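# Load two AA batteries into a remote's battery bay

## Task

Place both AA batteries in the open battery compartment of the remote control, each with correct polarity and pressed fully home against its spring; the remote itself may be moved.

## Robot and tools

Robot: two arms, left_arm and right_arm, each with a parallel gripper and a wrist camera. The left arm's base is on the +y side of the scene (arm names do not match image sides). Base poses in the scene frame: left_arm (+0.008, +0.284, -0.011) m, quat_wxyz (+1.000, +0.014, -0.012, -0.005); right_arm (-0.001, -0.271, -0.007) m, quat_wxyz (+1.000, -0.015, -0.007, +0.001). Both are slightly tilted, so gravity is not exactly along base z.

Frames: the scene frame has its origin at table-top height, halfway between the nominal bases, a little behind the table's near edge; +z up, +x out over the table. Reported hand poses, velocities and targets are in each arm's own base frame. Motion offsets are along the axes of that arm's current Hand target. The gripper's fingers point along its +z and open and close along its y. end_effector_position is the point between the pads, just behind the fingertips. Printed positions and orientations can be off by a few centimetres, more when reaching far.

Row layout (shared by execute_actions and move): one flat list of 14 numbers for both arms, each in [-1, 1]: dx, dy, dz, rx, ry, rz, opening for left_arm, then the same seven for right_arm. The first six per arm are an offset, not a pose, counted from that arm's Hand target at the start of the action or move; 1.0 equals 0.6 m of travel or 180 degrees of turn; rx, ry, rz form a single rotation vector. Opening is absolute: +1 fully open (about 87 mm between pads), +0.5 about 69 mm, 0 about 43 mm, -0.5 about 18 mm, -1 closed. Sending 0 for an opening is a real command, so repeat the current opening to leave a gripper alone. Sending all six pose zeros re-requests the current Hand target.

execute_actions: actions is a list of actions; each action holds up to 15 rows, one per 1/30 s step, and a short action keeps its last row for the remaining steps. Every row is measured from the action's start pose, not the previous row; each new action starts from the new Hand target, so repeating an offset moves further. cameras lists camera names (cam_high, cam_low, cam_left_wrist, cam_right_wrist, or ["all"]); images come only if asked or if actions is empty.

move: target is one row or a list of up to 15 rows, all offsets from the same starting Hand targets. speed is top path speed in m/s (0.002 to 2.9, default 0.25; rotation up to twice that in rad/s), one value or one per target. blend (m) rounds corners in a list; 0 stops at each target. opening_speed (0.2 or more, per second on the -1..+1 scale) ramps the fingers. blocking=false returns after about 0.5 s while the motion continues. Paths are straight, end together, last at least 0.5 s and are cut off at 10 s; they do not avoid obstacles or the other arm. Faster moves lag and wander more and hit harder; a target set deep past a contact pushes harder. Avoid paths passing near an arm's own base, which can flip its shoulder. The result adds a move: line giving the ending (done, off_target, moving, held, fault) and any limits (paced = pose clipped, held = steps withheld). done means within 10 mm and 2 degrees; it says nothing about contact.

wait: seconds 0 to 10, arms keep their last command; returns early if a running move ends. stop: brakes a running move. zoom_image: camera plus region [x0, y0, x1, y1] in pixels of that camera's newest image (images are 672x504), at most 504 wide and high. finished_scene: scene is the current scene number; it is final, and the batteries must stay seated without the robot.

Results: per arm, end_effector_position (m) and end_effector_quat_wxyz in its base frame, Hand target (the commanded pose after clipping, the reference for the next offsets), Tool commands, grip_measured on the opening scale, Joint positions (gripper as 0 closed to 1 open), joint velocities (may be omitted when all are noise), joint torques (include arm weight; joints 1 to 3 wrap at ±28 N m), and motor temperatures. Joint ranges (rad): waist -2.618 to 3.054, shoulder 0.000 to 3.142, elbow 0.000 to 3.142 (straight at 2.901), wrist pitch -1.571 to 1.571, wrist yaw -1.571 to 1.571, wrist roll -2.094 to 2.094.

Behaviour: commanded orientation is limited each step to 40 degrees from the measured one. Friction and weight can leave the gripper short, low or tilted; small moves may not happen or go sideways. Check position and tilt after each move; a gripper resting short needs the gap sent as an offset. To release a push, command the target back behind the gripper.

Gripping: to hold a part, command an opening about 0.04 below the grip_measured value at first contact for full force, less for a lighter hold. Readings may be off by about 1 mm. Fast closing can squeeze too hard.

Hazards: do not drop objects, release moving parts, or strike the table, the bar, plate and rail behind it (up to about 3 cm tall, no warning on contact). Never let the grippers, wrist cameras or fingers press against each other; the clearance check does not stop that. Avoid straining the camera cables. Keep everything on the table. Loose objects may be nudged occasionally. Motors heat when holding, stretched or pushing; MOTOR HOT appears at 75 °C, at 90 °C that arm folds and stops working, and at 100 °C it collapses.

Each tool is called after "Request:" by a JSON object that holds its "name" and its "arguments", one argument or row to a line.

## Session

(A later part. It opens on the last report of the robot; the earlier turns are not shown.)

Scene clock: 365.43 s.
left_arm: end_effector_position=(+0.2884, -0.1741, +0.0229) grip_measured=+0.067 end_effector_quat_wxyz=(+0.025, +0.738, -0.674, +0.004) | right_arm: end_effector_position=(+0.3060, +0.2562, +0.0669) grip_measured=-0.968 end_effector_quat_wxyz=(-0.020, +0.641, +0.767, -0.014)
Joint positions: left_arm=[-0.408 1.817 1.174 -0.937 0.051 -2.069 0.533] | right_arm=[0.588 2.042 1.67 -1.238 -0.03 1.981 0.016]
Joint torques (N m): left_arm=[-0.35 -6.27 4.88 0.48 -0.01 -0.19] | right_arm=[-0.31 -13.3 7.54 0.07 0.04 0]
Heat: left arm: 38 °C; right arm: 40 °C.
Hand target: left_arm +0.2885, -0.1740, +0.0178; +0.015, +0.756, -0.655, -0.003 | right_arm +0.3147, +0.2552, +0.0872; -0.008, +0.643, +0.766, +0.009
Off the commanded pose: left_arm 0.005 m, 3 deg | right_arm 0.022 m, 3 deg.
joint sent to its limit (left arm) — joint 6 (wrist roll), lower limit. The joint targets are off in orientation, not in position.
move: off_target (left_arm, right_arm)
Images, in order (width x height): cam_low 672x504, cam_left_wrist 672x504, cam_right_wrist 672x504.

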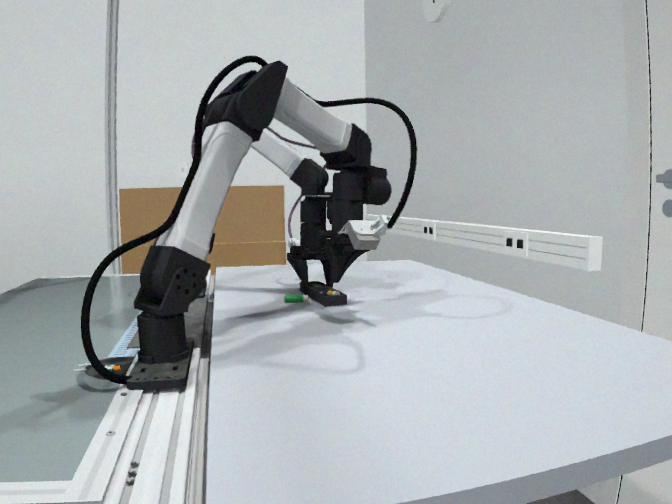

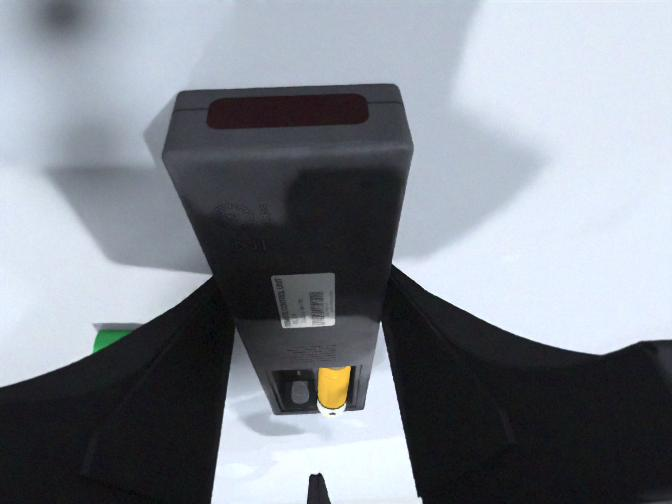

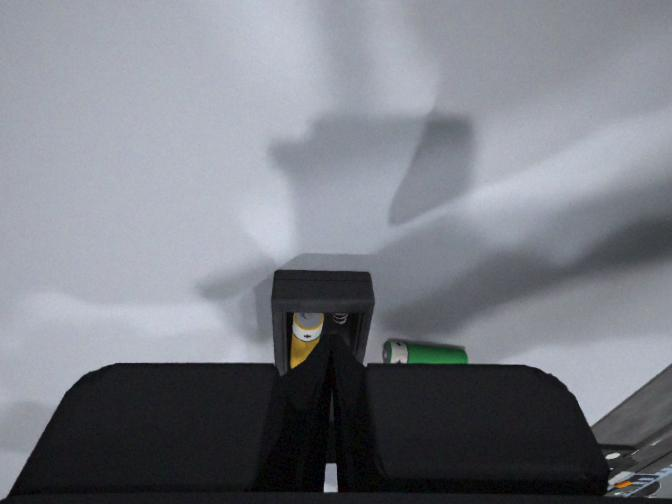

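Request:
{"name": "move", "arguments": {
  "target": [0,0,0,0,0,0,-0.2,0.074,0.01,0.03,0,0.03,0,-1],
  "speed": 0.1,
  "cameras": ["cam_left_wrist"]
}}

Request:
{"name": "zoom_image", "arguments": {
  "camera": "cam_left_wrist",
  "region": [250, 340, 390, 440]
}}

Scene clock: 371.30 s.
left_arm: end_effector_position=(+0.2884, -0.1741, +0.0229) grip_measured=+0.067 end_effector_quat_wxyz=(+0.025, +0.738, -0.674, +0.004) | right_arm: end_effector_position=(+0.3057, +0.2920, +0.0634) grip_measured=-0.968 end_effector_quat_wxyz=(-0.042, +0.638, +0.769, +0.022)
Joint positions: left_arm=[-0.408 1.817 1.174 -0.937 0.051 -2.069 0.533] | right_arm=[0.636 2.069 1.681 -1.16 -0.092 2.022 0.016]
Joint torques (N m): left_arm=[-0.51 -6.43 4.96 0.5 0.06 -0.16] | right_arm=[0.51 -9.94 7.73 0.41 -0.25 0.19]
Heat: left arm: 38 °C; right arm: 41 °C.
Hand target: left_arm +0.2885, -0.1740, +0.0178; +0.015, +0.756, -0.655, -0.003 | right_arm +0.3130, +0.3004, +0.0704; -0.044, +0.642, +0.764, +0.040
Off the commanded pose: left_arm 0.005 m, 3 deg | right_arm 0.013 m, 2 deg.
joint sent to its limit (left arm) — joint 6 (wrist roll), lower limit. The joint targets are off in orientation, not in position.
move: off_target (left_arm, right_arm)
Images, in order (width x height): cam_left_wrist 672x504.

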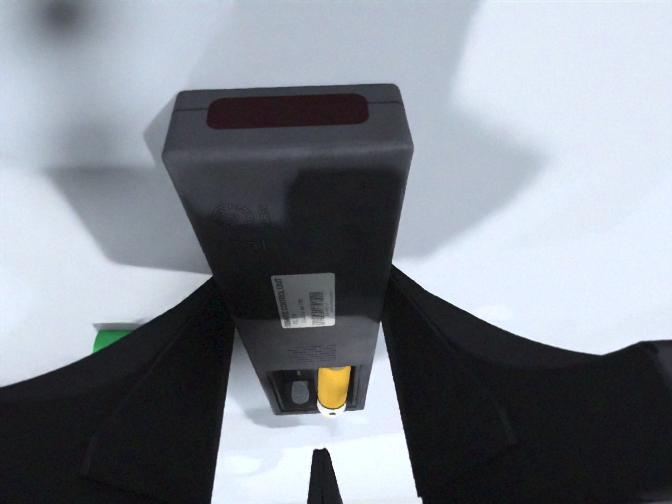

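Scaled by 3.600.

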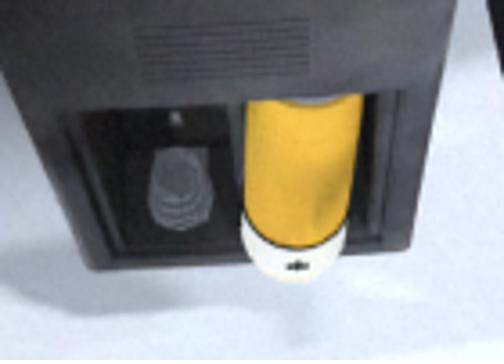

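Request:
{"name": "move", "arguments": {
  "target": [
    [0,0,0,0,0,0,-0.2,0.014,0.008,0.02,0,0,0,-1],
    [0,0,0,0,0,0,-0.2,0.008,0.004,0.105,0,0,0,-1]
  ],
  "speed": 0.06,
  "cameras": ["cam_left_wrist","cam_low"]
}}

Request:
{"name": "zoom_image", "arguments": {
  "camera": "cam_left_wrist",
  "region": [250, 340, 390, 440]
}}

Request:
{"name": "zoom_image", "arguments": {
  "camera": "cam_low",
  "region": [290, 270, 370, 320]
}}

Scene clock: 377.77 s.
left_arm: end_effector_position=(+0.2884, -0.1741, +0.0229) grip_measured=+0.067 end_effector_quat_wxyz=(+0.025, +0.738, -0.674, +0.004) | right_arm: end_effector_position=(+0.3165, +0.3098, +0.0387) grip_measured=-0.968 end_effector_quat_wxyz=(-0.041, +0.639, +0.766, +0.055)
Joint positions: left_arm=[-0.408 1.817 1.174 -0.937 0.051 -2.069 0.533] | right_arm=[0.65 2.103 1.622 -1.001 -0.104 2.044 0.016]
Joint torques (N m): left_arm=[-0.31 -6.34 4.9 0.44 -0.02 -0.12] | right_arm=[1.28 -6.01 2.24 1.11 -0.1 0.23]
Heat: left arm: 38 °C; right arm: 40 °C.
Hand target: left_arm +0.2885, -0.1740, +0.0178; +0.015, +0.756, -0.655, -0.003 | right_arm +0.3135, +0.3130, +0.0085; -0.044, +0.642, +0.764, +0.040
Off the commanded pose: left_arm 0.005 m, 3 deg | right_arm 0.031 m, 2 deg.
joint sent to its limit (left arm) — joint 6 (wrist roll), lower limit. The joint targets are off in orientation, not in position.
move: off_target (left_arm, right_arm)
Images, in order (width x height): cam_low 672x504, cam_left_wrist 672x504.

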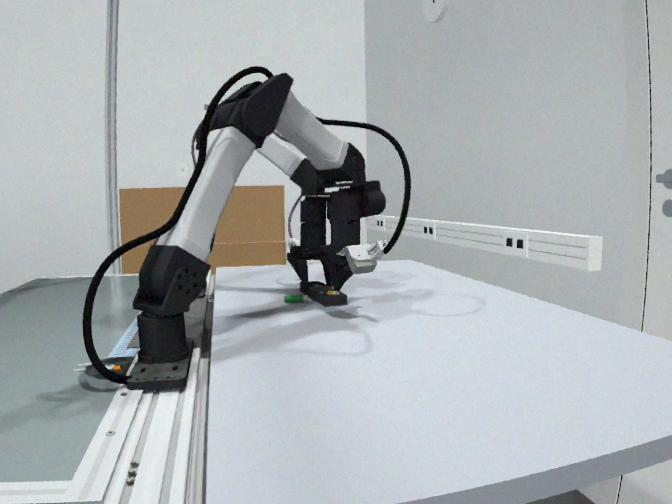

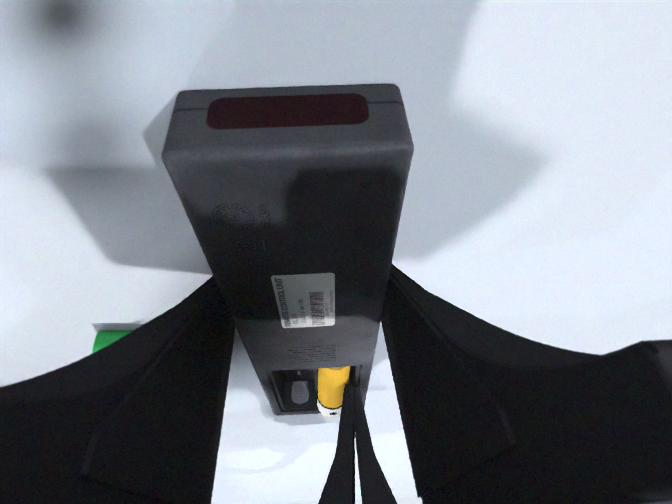

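Scaled by 3.600.

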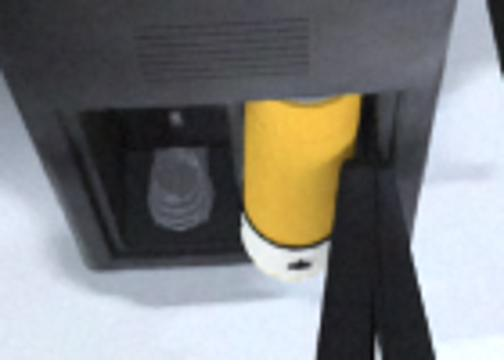

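Scaled by 6.300.

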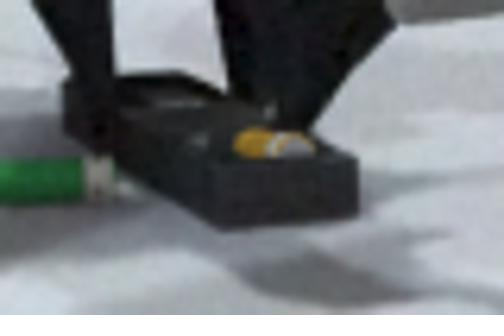

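Request:
{"name": "move", "arguments": {
  "target": [
    [0,0,0,0,0,0,-0.2,0,0,-0.1,0,0,0,-0.78],
    [0,0,0,0,0,0,-0.2,-0.015,-0.009,-0.1,0,0,0,-0.78],
    [0,0,0,0,0,0,-0.2,-0.022,-0.009,-0.02,0,0,0,-0.78]
  ],
  "speed": 0.08,
  "cameras": ["cam_left_wrist","cam_low"]
}}

Request:
{"name": "zoom_image", "arguments": {
  "camera": "cam_left_wrist",
  "region": [250, 340, 390, 440]
}}

Scene clock: 385.17 s.
left_arm: end_effector_position=(+0.2903, -0.1747, +0.0230) grip_measured=+0.067 end_effector_quat_wxyz=(+0.024, +0.740, -0.672, +0.007) | right_arm: end_effector_position=(+0.2991, +0.2981, +0.0271) grip_measured=-0.780 end_effector_quat_wxyz=(-0.058, +0.637, +0.768, +0.028)
Joint positions: left_arm=[-0.408 1.817 1.174 -0.93 0.051 -2.075 0.533] | right_arm=[0.644 2.092 1.56 -1.012 -0.125 2.031 0.11]
Joint torques (N m): left_arm=[-0.39 -6.52 4.89 0.41 -0.04 -0.08] | right_arm=[-0.25 -9.16 4.23 0.92 0.11 0.1]
Heat: left arm: 38 °C; right arm: 40 °C.
Hand target: left_arm +0.2884, -0.1740, +0.0178; +0.015, +0.756, -0.655, -0.003 | right_arm +0.3106, +0.2977, +0.0188; -0.044, +0.642, +0.764, +0.040
Off the commanded pose: left_arm 0.006 m, 3 deg | right_arm 0.014 m, 2 deg.
joint sent to its limit (left arm) — joint 6 (wrist roll), lower limit. The joint targets are off in orientation, not in position.
move: off_target (left_arm, right_arm)
Images, in order (width x height): cam_low 672x504, cam_left_wrist 672x504.

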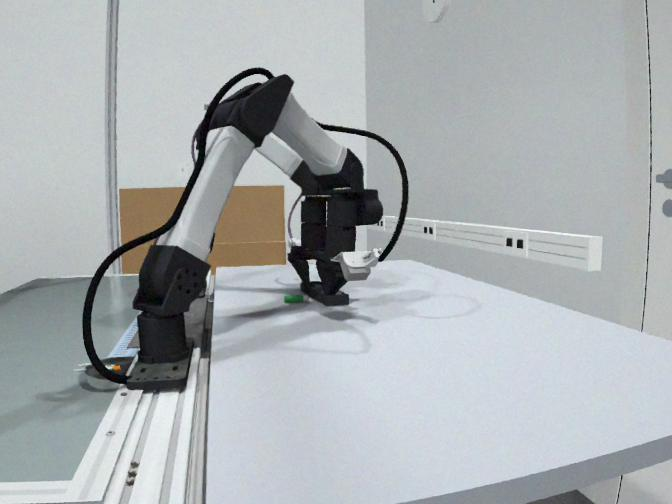

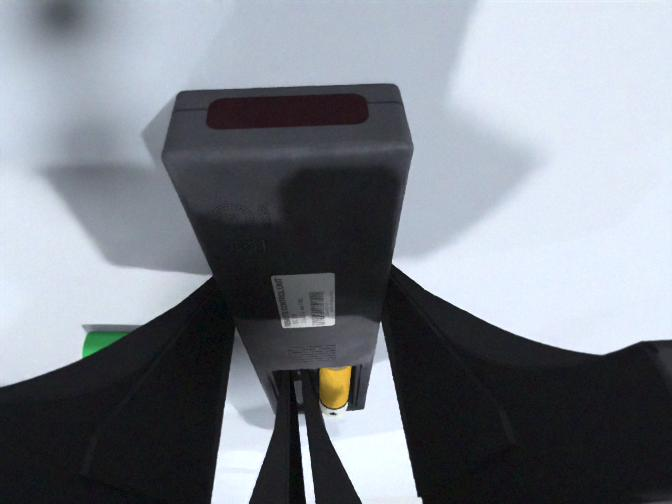

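Scaled by 3.600.

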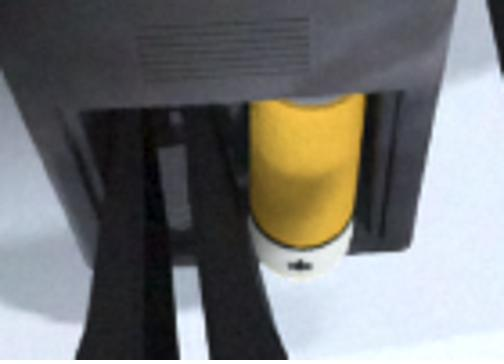

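Request:
{"name": "move", "arguments": {
  "target": [
    [0,0,0,0,0,0,-0.2,0.005,0,-0.06,0,0,0,-0.78],
    [0,0,0,0,0,0,-0.2,0.005,0.02,-0.06,0,0,0,-0.78],
    [0,0,0,0,0,0,-0.2,0.003,0.02,-0.035,0,0,0,-0.78]
  ],
  "speed": 0.08,
  "cameras": ["cam_left_wrist","cam_low"]
}}

Request:
{"name": "zoom_image", "arguments": {
  "camera": "cam_left_wrist",
  "region": [250, 340, 390, 440]
}}

Scene clock: 390.63 s.
left_arm: end_effector_position=(+0.2906, -0.1748, +0.0229) grip_measured=+0.066 end_effector_quat_wxyz=(+0.024, +0.740, -0.672, +0.007) | right_arm: end_effector_position=(+0.3178, +0.3021, +0.0445) grip_measured=-0.780 end_effector_quat_wxyz=(-0.048, +0.639, +0.766, +0.039)
Joint positions: left_arm=[-0.408 1.817 1.174 -0.929 0.051 -2.075 0.533] | right_arm=[0.63 2.117 1.67 -1.073 -0.113 2.023 0.11]
Joint torques (N m): left_arm=[-0.29 -6.34 4.93 0.39 0.04 -0.12] | right_arm=[-0.25 -10.07 4.74 0.56 -0.04 0.03]
Heat: left arm: 38 °C; right arm: 40 °C.
Hand target: left_arm +0.2885, -0.1740, +0.0179; +0.015, +0.756, -0.655, -0.003 | right_arm +0.3224, +0.2990, +0.0398; -0.044, +0.642, +0.764, +0.040
Off the commanded pose: left_arm 0.006 m, 3 deg | right_arm 0.007 m, 1 deg.
joint sent to its limit (left arm) — joint 6 (wrist roll), lower limit. The joint targets are off in orientation, not in position.
move: off_target (left_arm)
Images, in order (width x height): cam_low 672x504, cam_left_wrist 672x504.

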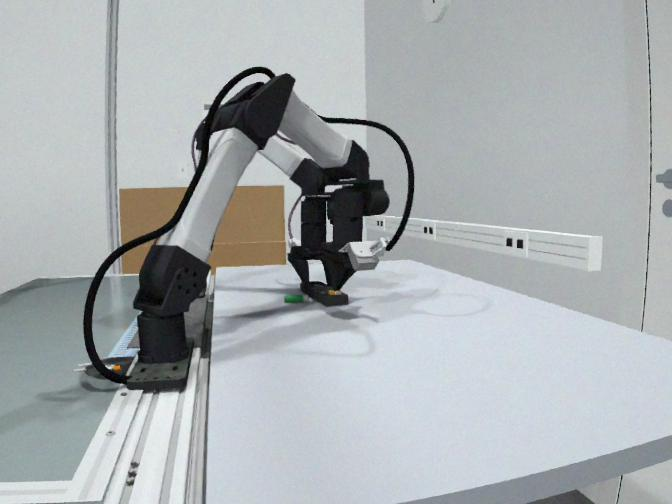

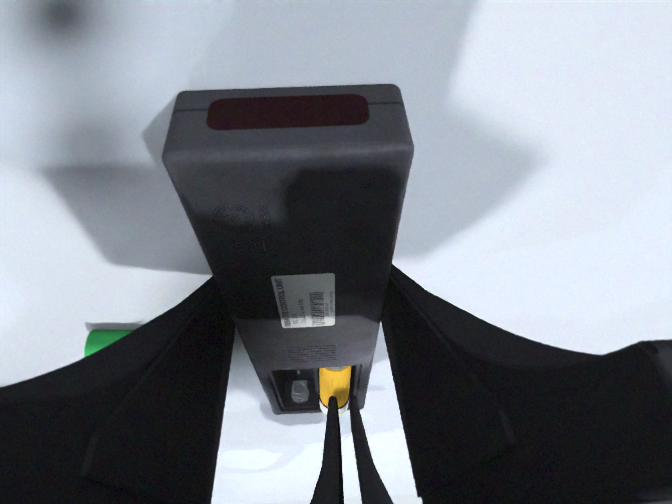

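Scaled by 3.600.

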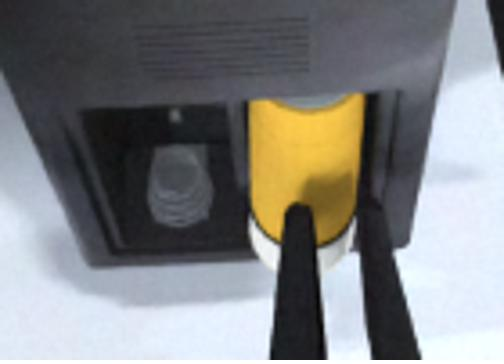

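Request:
{"name": "move", "arguments": {
  "target": [
    [0,0,0,0,0,0,-0.2,0,0,-0.03,0,0,0,-0.78],
    [0,0,0,0,0,0,-0.2,0,-0.011,-0.03,0,0,0,-0.78],
    [0,0,0,0,0,0,-0.2,-0.008,-0.011,0.0,0,0,0,-0.78]
  ],
  "speed": 0.08,
  "cameras": ["cam_left_wrist","cam_low"]
}}

Request:
{"name": "zoom_image", "arguments": {
  "camera": "cam_left_wrist",
  "region": [250, 340, 390, 440]
}}

Scene clock: 396.33 s.
left_arm: end_effector_position=(+0.2906, -0.1748, +0.0229) grip_measured=+0.066 end_effector_quat_wxyz=(+0.024, +0.740, -0.672, +0.007) | right_arm: end_effector_position=(+0.3143, +0.2985, +0.0422) grip_measured=-0.780 end_effector_quat_wxyz=(-0.050, +0.639, +0.767, +0.039)
Joint positions: left_arm=[-0.408 1.817 1.174 -0.929 0.051 -2.075 0.533] | right_arm=[0.626 2.1 1.635 -1.054 -0.116 2.019 0.11]
Joint torques (N m): left_arm=[-0.31 -6.42 4.89 0.41 0.05 -0.17] | right_arm=[-0.28 -11.14 3.6 0.56 0 0.04]
Heat: left arm: 38 °C; right arm: 40 °C.
Hand target: left_arm +0.2885, -0.1740, +0.0179; +0.015, +0.756, -0.655, -0.003 | right_arm +0.3168, +0.2932, +0.0392; -0.044, +0.642, +0.764, +0.040
Off the commanded pose: left_arm 0.006 m, 3 deg | right_arm 0.007 m, 1 deg.
joint sent to its limit (left arm) — joint 6 (wrist roll), lower limit. The joint targets are off in orientation, not in position.
move: off_target (left_arm)
Images, in order (width x height): cam_low 672x504, cam_left_wrist 672x504.

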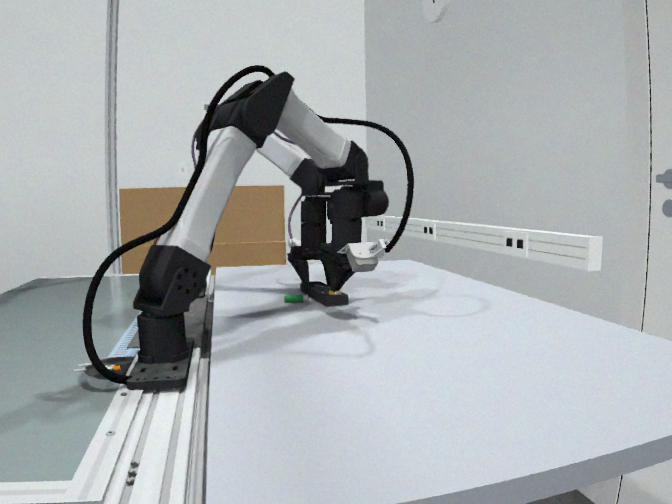

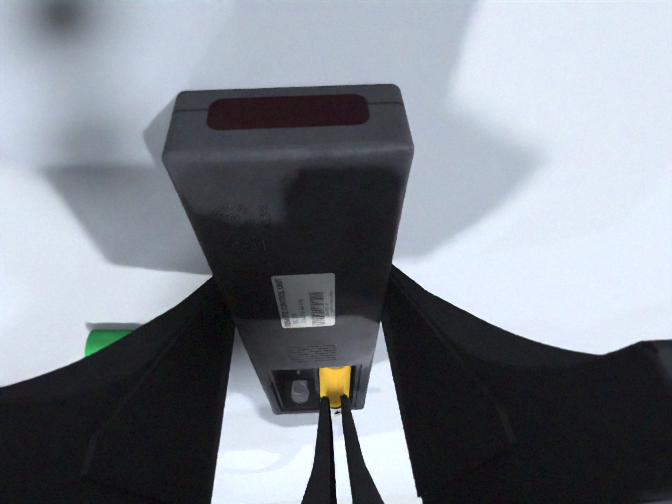

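Scaled by 3.600.

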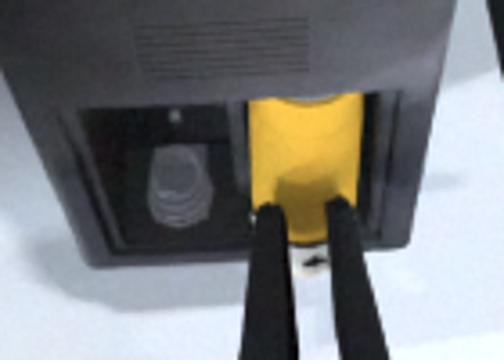

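Perfectly straddled. Press down.

Request:
{"name": "move", "arguments": {
  "target": [0,0,0,0,0,0,-0.2,-0.006,0,0.065,0,0,0,-0.78],
  "speed": 0.05,
  "cameras": ["cam_left_wrist","cam_low"]
}}

Request:
{"name": "zoom_image", "arguments": {
  "camera": "cam_left_wrist",
  "region": [250, 340, 390, 440]
}}

Request:
{"name": "zoom_image", "arguments": {
  "camera": "cam_low",
  "region": [290, 270, 370, 320]
}}

Scene clock: 399.67 s.
left_arm: end_effector_position=(+0.2906, -0.1748, +0.0229) grip_measured=+0.066 end_effector_quat_wxyz=(+0.024, +0.740, -0.672, +0.007) | right_arm: end_effector_position=(+0.3133, +0.3005, +0.0368) grip_measured=-0.779 end_effector_quat_wxyz=(-0.061, +0.637, +0.766, +0.063)
Joint positions: left_arm=[-0.408 1.817 1.174 -0.929 0.051 -2.075 0.533] | right_arm=[0.618 2.074 1.558 -0.965 -0.151 2.011 0.11]
Joint torques (N m): left_arm=[-0.25 -6.54 4.86 0.34 0.01 -0.06] | right_arm=[0.54 -5 2.02 1.14 0.37 0.12]
Heat: left arm: 38 °C; right arm: 40 °C.
Hand target: left_arm +0.2885, -0.1740, +0.0179; +0.015, +0.756, -0.655, -0.003 | right_arm +0.3167, +0.2943, +0.0002; -0.044, +0.642, +0.764, +0.040
Off the commanded pose: left_arm 0.006 m, 3 deg | right_arm 0.037 m, 3 deg.
joint sent to its limit (left arm) — joint 6 (wrist roll), lower limit. The joint targets are off in orientation, not in position.
move: off_target (left_arm, right_arm)
Images, in order (width x height): cam_low 672x504, cam_left_wrist 672x504.

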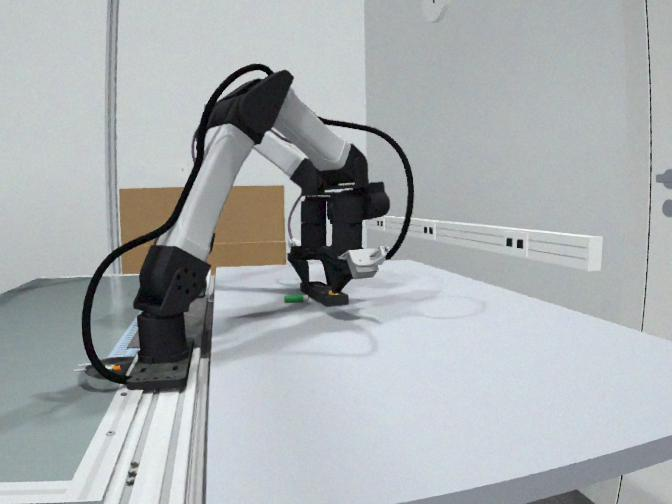

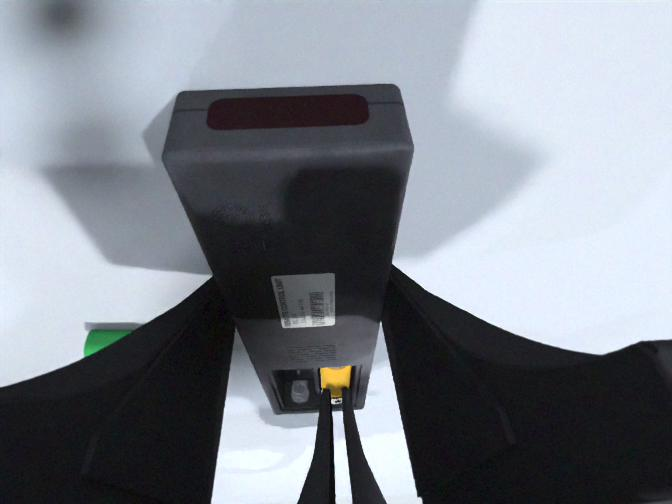

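Scaled by 3.600.

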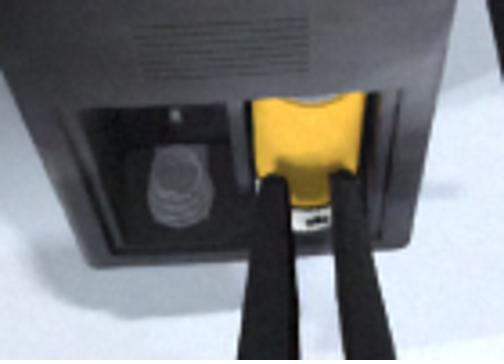

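Scaled by 6.300.

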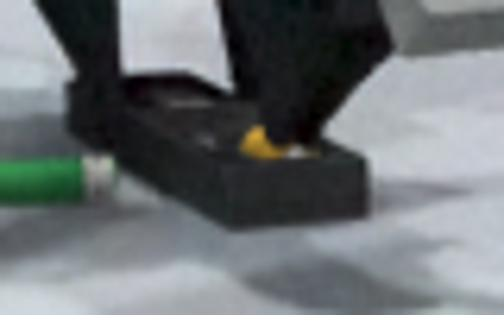

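Request:
{"name": "move", "arguments": {
  "target": [
    [0,0,0,0,0,0,-0.2,0,0,-0.05,0,0,0,-0.78],
    [0,0,0,0,0,0,-0.2,-0.07,0,-0.12,0,0,0,-0.78]
  ],
  "speed": 0.12,
  "cameras": ["cam_left_wrist","cam_low","cam_right_wrist"]
}}

Request:
{"name": "zoom_image", "arguments": {
  "camera": "cam_left_wrist",
  "region": [250, 340, 390, 440]
}}

Request:
{"name": "zoom_image", "arguments": {
  "camera": "cam_right_wrist",
  "region": [240, 180, 440, 350]
}}

Request:
{"name": "zoom_image", "arguments": {
  "camera": "cam_low",
  "region": [290, 270, 370, 320]
}}

Scene clock: 405.53 s.
left_arm: end_effector_position=(+0.2911, -0.1762, +0.0230) grip_measured=+0.066 end_effector_quat_wxyz=(+0.025, +0.740, -0.672, +0.010) | right_arm: end_effector_position=(+0.3181, +0.2446, +0.0469) grip_measured=-0.780 end_effector_quat_wxyz=(-0.056, +0.643, +0.764, +0.018)
Joint positions: left_arm=[-0.409 1.818 1.174 -0.924 0.054 -2.075 0.533] | right_arm=[0.507 2.04 1.567 -1.104 -0.117 1.906 0.11]
Joint torques (N m): left_arm=[-0.18 -6.69 4.72 0.28 0.02 -0.16] | right_arm=[-0.03 -13.46 6.97 0.13 -0.04 0.03]
Heat: left arm: 38 °C; right arm: 40 °C.
Hand target: left_arm +0.2885, -0.1740, +0.0179; +0.015, +0.756, -0.655, -0.003 | right_arm +0.3251, +0.2447, +0.0665; -0.044, +0.642, +0.764, +0.039
Off the commanded pose: left_arm 0.006 m, 3 deg | right_arm 0.021 m, 3 deg.
joint sent to its limit (left arm) — joint 6 (wrist roll), lower limit. The joint targets are off in orientation, not in position.
move: off_target (left_arm, right_arm)
Images, in order (width x height): cam_low 672x504, cam_left_wrist 672x504, cam_right_wrist 672x504.

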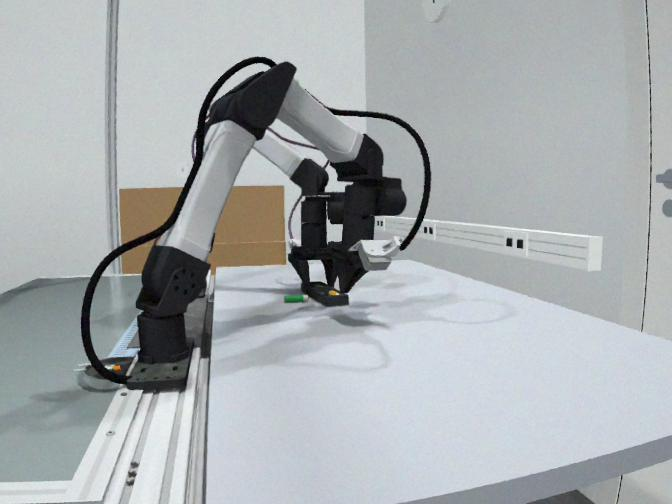

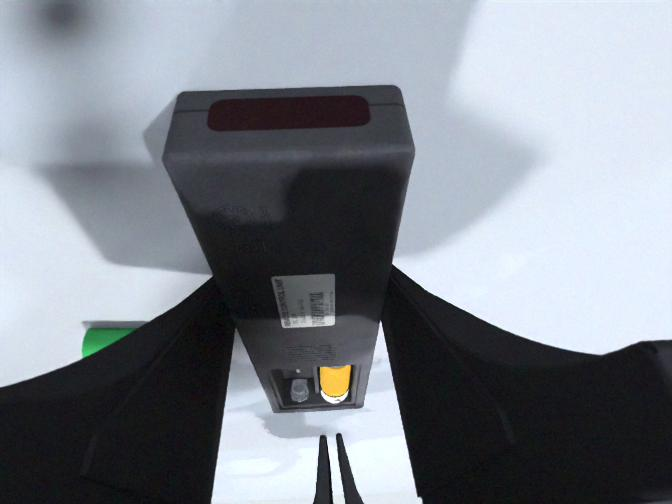

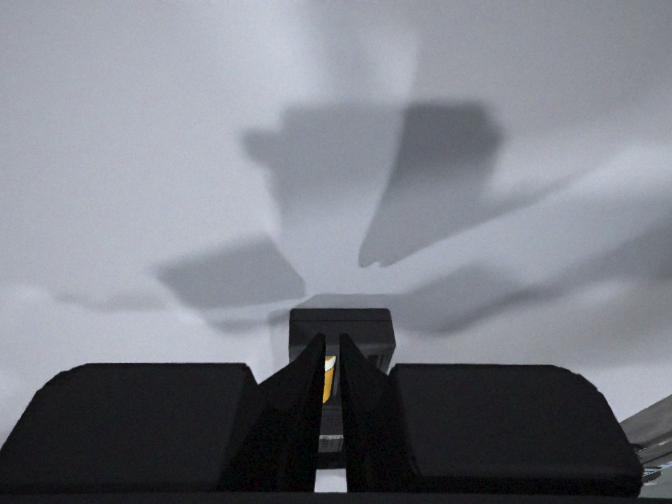

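Scaled by 3.600.

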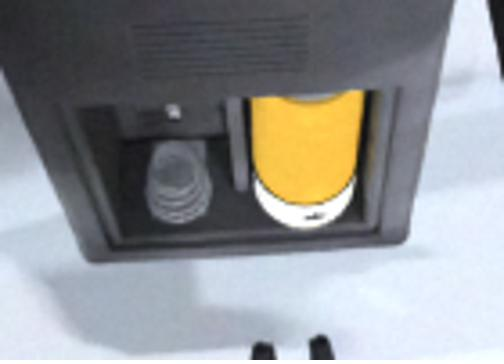

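Scaled by 2.520.

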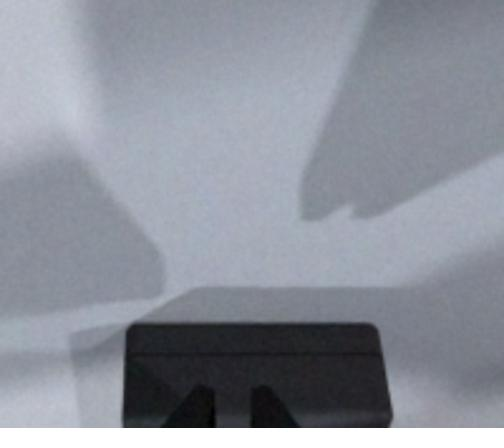

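Scaled by 6.300.

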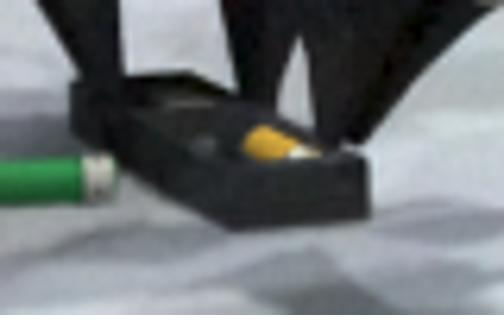

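Request:
{"name": "move", "arguments": {
  "target": [
    [0,0,0,0,0,0,0.5,0,0,-0.06,0,0,0,-0.78],
    [-0.07,0.003,-0.005,0,0,0,0.5,0,0,-0.06,0,0,0,-0.78],
    [-0.07,0.003,-0.005,0,0,0,-0.1,0,0,-0.06,0,0,0,-0.78]
  ],
  "speed": 0.1,
  "opening_speed": 0.6,
  "cameras": ["all"]
}}

Scene clock: 414.30 s.
left_arm: end_effector_position=(+0.2862, -0.1433, +0.0203) grip_measured=+0.066 end_effector_quat_wxyz=(+0.025, +0.754, -0.656, +0.010) | right_arm: end_effector_position=(+0.3174, +0.2427, +0.0826) grip_measured=-0.780 end_effector_quat_wxyz=(-0.056, +0.641, +0.766, +0.016)
Joint positions: left_arm=[-0.318 1.758 1.087 -0.9 0.054 -2.027 0.533] | right_arm=[0.503 2.015 1.673 -1.24 -0.117 1.895 0.11]
Joint torques (N m): left_arm=[0.53 -8.25 4.16 0.14 -0.18 0.01] | right_arm=[-0.53 -12.98 7.6 0.13 -0.05 0]
Heat: left arm: 39 °C; right arm: 41 °C.
Hand target: left_arm +0.2808, -0.1327, +0.0203; +0.015, +0.755, -0.655, -0.003 | right_arm +0.3258, +0.2404, +0.1023; -0.044, +0.642, +0.764, +0.040
Off the commanded pose: left_arm 0.012 m, 2 deg | right_arm 0.021 m, 3 deg.
move: off_target (left_arm, right_arm); target 3's new opening was sent with left_arm's hand 0.013 m and 2 deg from that target

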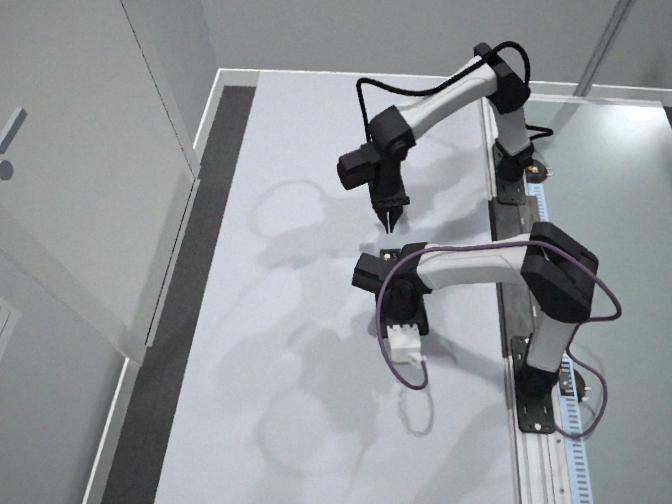

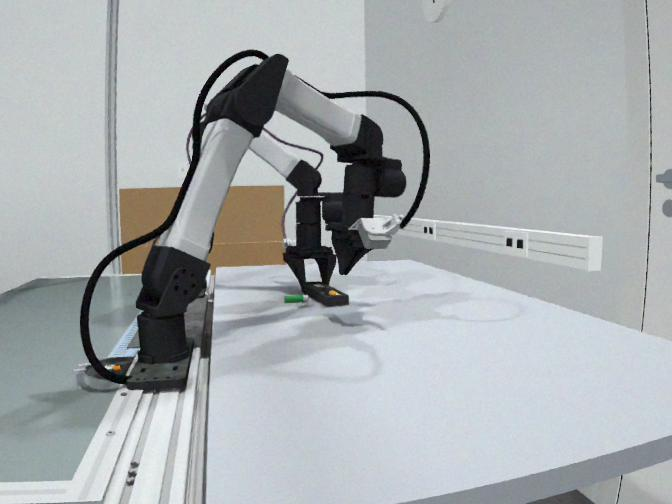

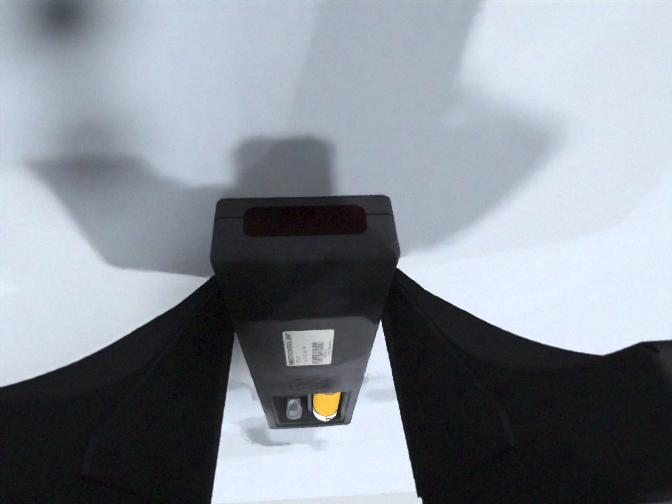

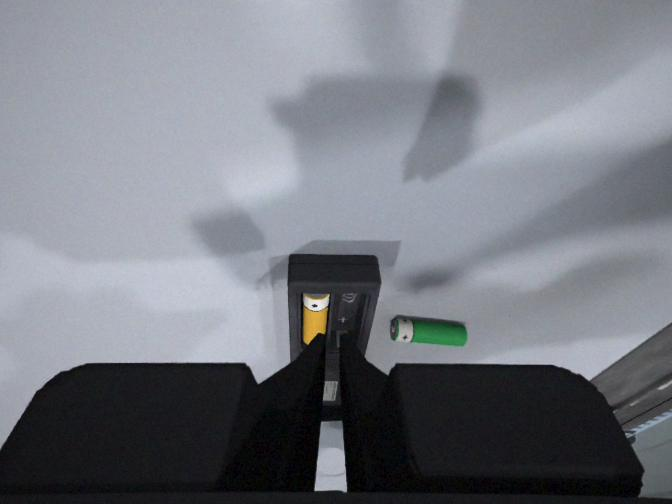

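Request:
{"name": "move", "arguments": {
  "target": [
    [0,0,0,0,0,0,-0.2,0.17,0.01,0.03,0,0.03,0,-0.78]
  ],
  "speed": 0.12,
  "cameras": ["cam_left_wrist","cam_low","cam_right_wrist"]
}}

Request:
{"name": "zoom_image", "arguments": {
  "camera": "cam_left_wrist",
  "region": [250, 340, 390, 440]
}}

Scene clock: 419.77 s.
left_arm: end_effector_position=(+0.2862, -0.1433, +0.0203) grip_measured=+0.066 end_effector_quat_wxyz=(+0.025, +0.754, -0.656, +0.010) | right_arm: end_effector_position=(+0.3074, +0.3367, +0.0897) grip_measured=-0.780 end_effector_quat_wxyz=(-0.077, +0.634, +0.768, +0.055)
Joint positions: left_arm=[-0.318 1.758 1.087 -0.9 0.054 -2.027 0.533] | right_arm=[0.685 2.13 1.853 -1.215 -0.172 2.072 0.11]
Joint torques (N m): left_arm=[0.55 -8.14 4.23 0.1 -0.29 -0.02] | right_arm=[0.29 -10.37 7.91 0.49 -0.32 0.22]
Heat: left arm: 39 °C; right arm: 42 °C.
Hand target: left_arm +0.2808, -0.1327, +0.0203; +0.015, +0.755, -0.655, -0.003 | right_arm +0.3139, +0.3434, +0.0967; -0.080, +0.640, +0.761, +0.070
Off the commanded pose: left_arm 0.012 m, 2 deg | right_arm 0.012 m, 2 deg.
joint sent to its limit (right arm) — joint 6 (wrist roll), upper limit. The joint targets still meet the commanded pose.
move: off_target (left_arm, right_arm)
Images, in order (width x height): cam_low 672x504, cam_left_wrist 672x504, cam_right_wrist 672x504.

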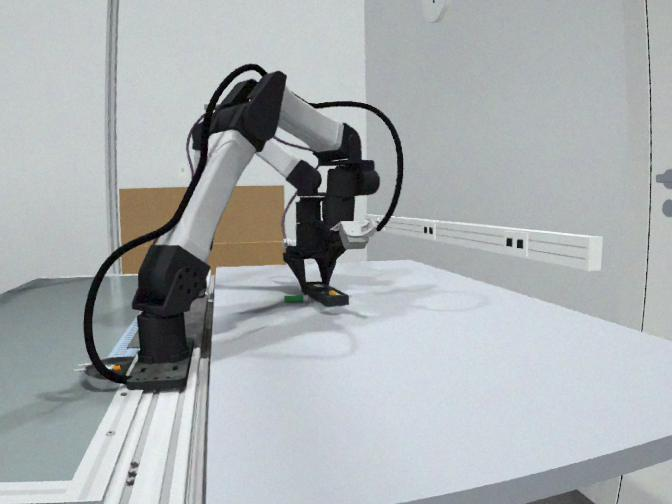

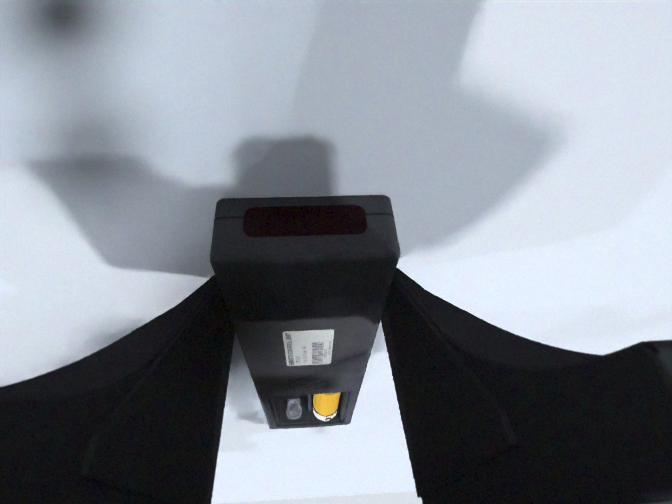

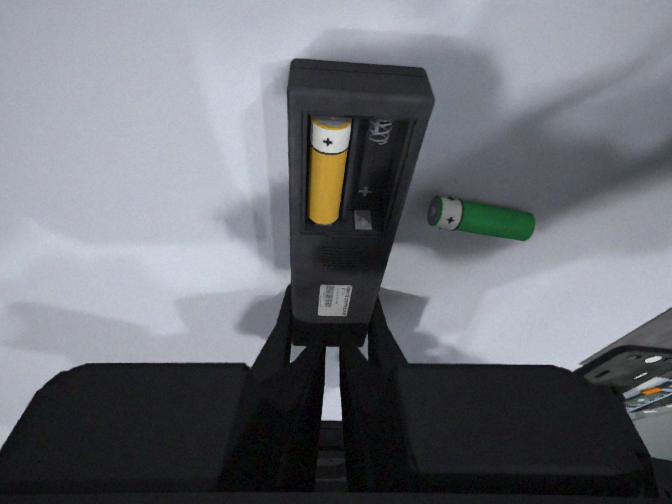

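Scaled by 3.600.

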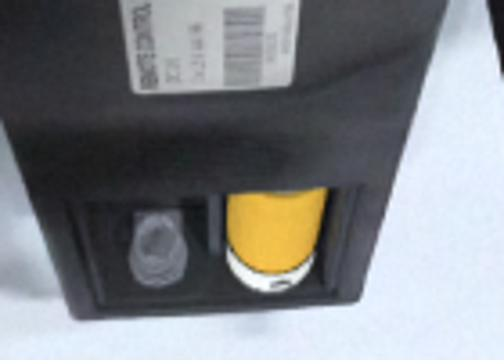

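Request:
{"name": "zoom_image", "arguments": {
  "camera": "cam_right_wrist",
  "region": [280, 50, 550, 260]
}}

Scaled by 1.867.

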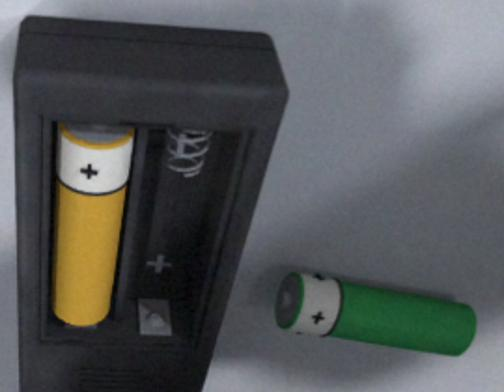

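Request:
{"name": "move", "arguments": {
  "target": [
    [0,0,0,0,0,0,0.5,-0.3,0,-0.06,0,-0.05,0,-0.78],
    [0,0,-0.17,0,0,0,0.5,-0.3,0,-0.06,0,-0.05,0,-0.78],
    [0.16,0.08,-0.17,0,0,0.61,0,-0.35,0,-0.06,0,-0.05,0,-1]
  ],
  "speed": 0.25,
  "cameras": ["all"]
}}

Scene clock: 440.17 s.
left_arm: end_effector_position=(+0.2442, -0.2327, +0.1233) grip_measured=+0.000 end_effector_quat_wxyz=(-0.018, +0.096, +0.995, -0.017) | right_arm: end_effector_position=(+0.3467, +0.1387, +0.0747) grip_measured=-0.968 end_effector_quat_wxyz=(-0.036, +0.641, +0.767, +0.002)
Joint positions: left_arm=[-0.679 1.977 1.796 -1.403 0.048 -0.487 0.5] | right_arm=[0.24 1.988 1.614 -1.236 -0.062 1.631 0.016]
Joint torques (N m): left_arm=[-0.65 -8.14 8.36 0.32 -0.14 0.01] | right_arm=[-0.5 -13.39 4.72 0.33 -0.01 0]
Motor temperatures (°C): left_arm=[22 39 32 23 20 21 25] | right_arm=[24 43 31 21 22 22 24]
Heat: left arm: 39 °C; right arm: 43 °C.
Hand target: left_arm +0.2493, -0.2326, +0.1249; -0.011, +0.101, +0.995, -0.011 | right_arm +0.3506, +0.1337, +0.0873; -0.020, +0.643, +0.765, +0.020
Off the commanded pose: left_arm 0.005 m, 1 deg | right_arm 0.014 m, 3 deg.
move: off_target (right_arm); target 3's new opening was sent with right_arm's hand 0.014 m and 3 deg from that target

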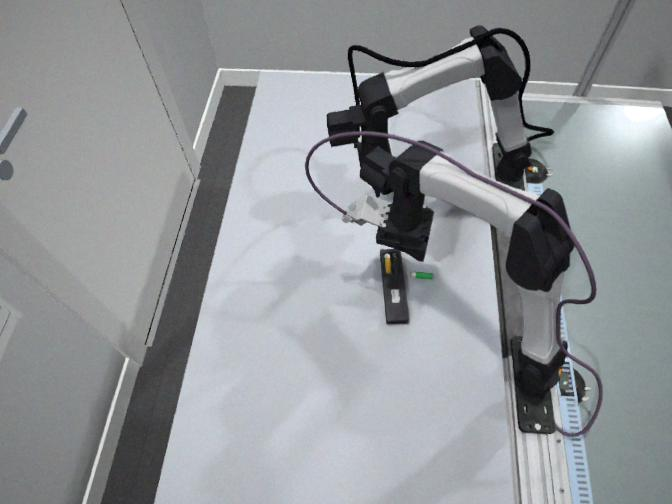

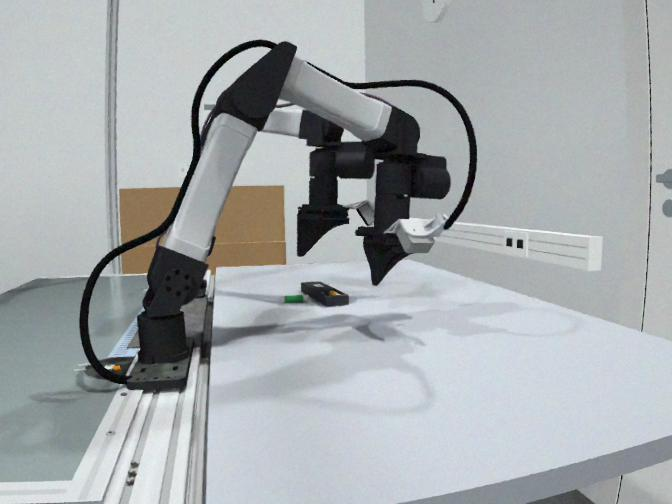

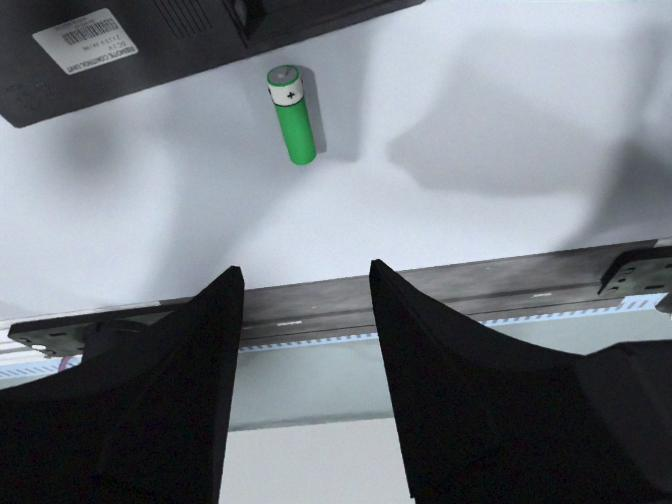

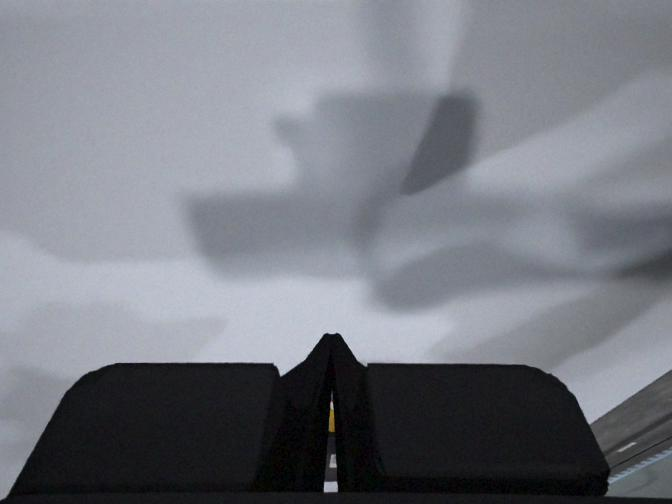

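Request:
{"name": "move", "arguments": {
  "target": [
    [0.037,0.018,0.12,0,0,-0.037,0,0,0,-0.05,0,0,0,-1]
  ],
  "speed": 0.2,
  "cameras": ["cam_left_wrist"]
}}

Scene clock: 445.60 s.
left_arm: end_effector_position=(+0.2230, -0.2198, +0.0459) grip_measured=+0.000 end_effector_quat_wxyz=(-0.033, +0.051, +0.998, -0.006) | right_arm: end_effector_position=(+0.3440, +0.1363, +0.0991) grip_measured=-0.968 end_effector_quat_wxyz=(-0.038, +0.641, +0.766, +0.000)
Joint positions: left_arm=[-0.679 1.939 1.428 -1.106 0.048 -0.576 0.5] | right_arm=[0.235 1.971 1.688 -1.332 -0.062 1.627 0.016]
Joint torques (N m): left_arm=[-0.2 -11.44 4.94 0.5 -0.13 -0.18] | right_arm=[-0.5 -12.48 7.62 0.1 -0.01 -0.01]
Heat: left arm: 40 °C; right arm: 44 °C.
Hand target: left_arm +0.2281, -0.2189, +0.0533; -0.012, +0.043, +0.999, -0.010 | right_arm +0.3507, +0.1320, +0.1173; -0.020, +0.643, +0.765, +0.020
Off the commanded pose: left_arm 0.009 m, 3 deg | right_arm 0.020 m, 3 deg.
move: off_target (left_arm, right_arm)
Images, in order (width x height): cam_left_wrist 672x504.

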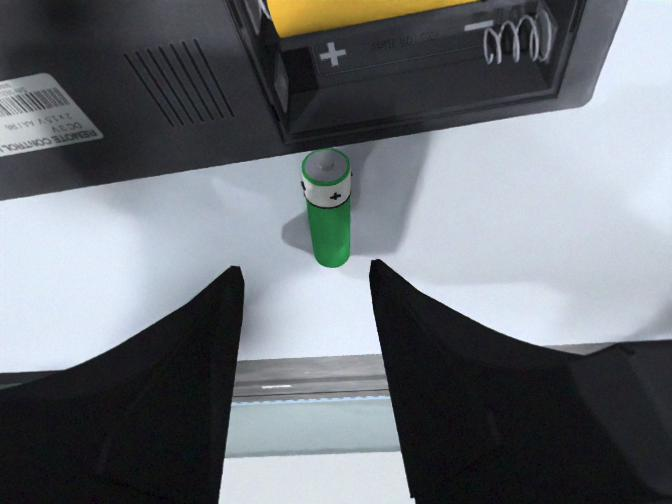

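Request:
{"name": "move", "arguments": {
  "target": [
    [0.0,-0.009,0.04,0,0,0,0,0,0,0,0,0,0,-1]
  ],
  "speed": 0.1,
  "cameras": ["cam_left_wrist"]
}}

Scene clock: 449.97 s.
left_arm: end_effector_position=(+0.2247, -0.2252, +0.0321) grip_measured=+0.000 end_effector_quat_wxyz=(-0.019, +0.048, +0.999, -0.016) | right_arm: end_effector_position=(+0.3440, +0.1363, +0.0991) grip_measured=-0.968 end_effector_quat_wxyz=(-0.038, +0.641, +0.766, +0.000)
Joint positions: left_arm=[-0.687 1.939 1.376 -1.021 0.048 -0.591 0.5] | right_arm=[0.235 1.971 1.688 -1.332 -0.062 1.627 0.016]
Joint torques (N m): left_arm=[-0.7 -8.42 5.07 0.57 -0.13 -0.18] | right_arm=[-0.5 -12.48 7.64 0.09 0 -0.01]
Heat: left arm: 40 °C; right arm: 44 °C.
Hand target: left_arm +0.2271, -0.2247, +0.0294; -0.012, +0.043, +0.999, -0.010 | right_arm +0.3507, +0.1321, +0.1173; -0.020, +0.643, +0.765, +0.020
Off the commanded pose: left_arm 0.004 m, 1 deg | right_arm 0.020 m, 3 deg.
move: off_target (right_arm)
Images, in order (width x height): cam_left_wrist 672x504.

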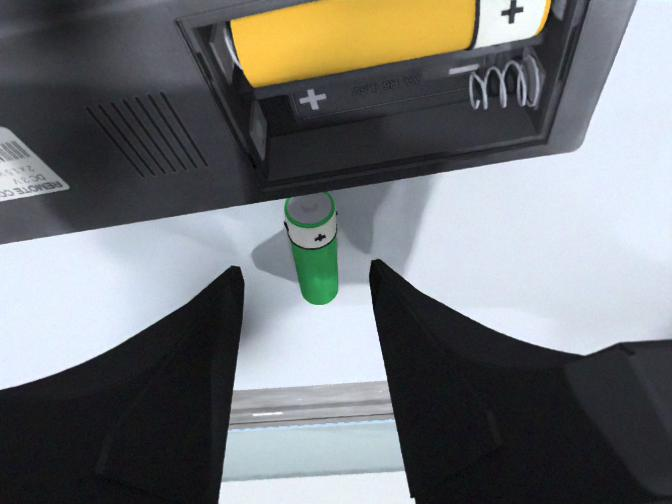

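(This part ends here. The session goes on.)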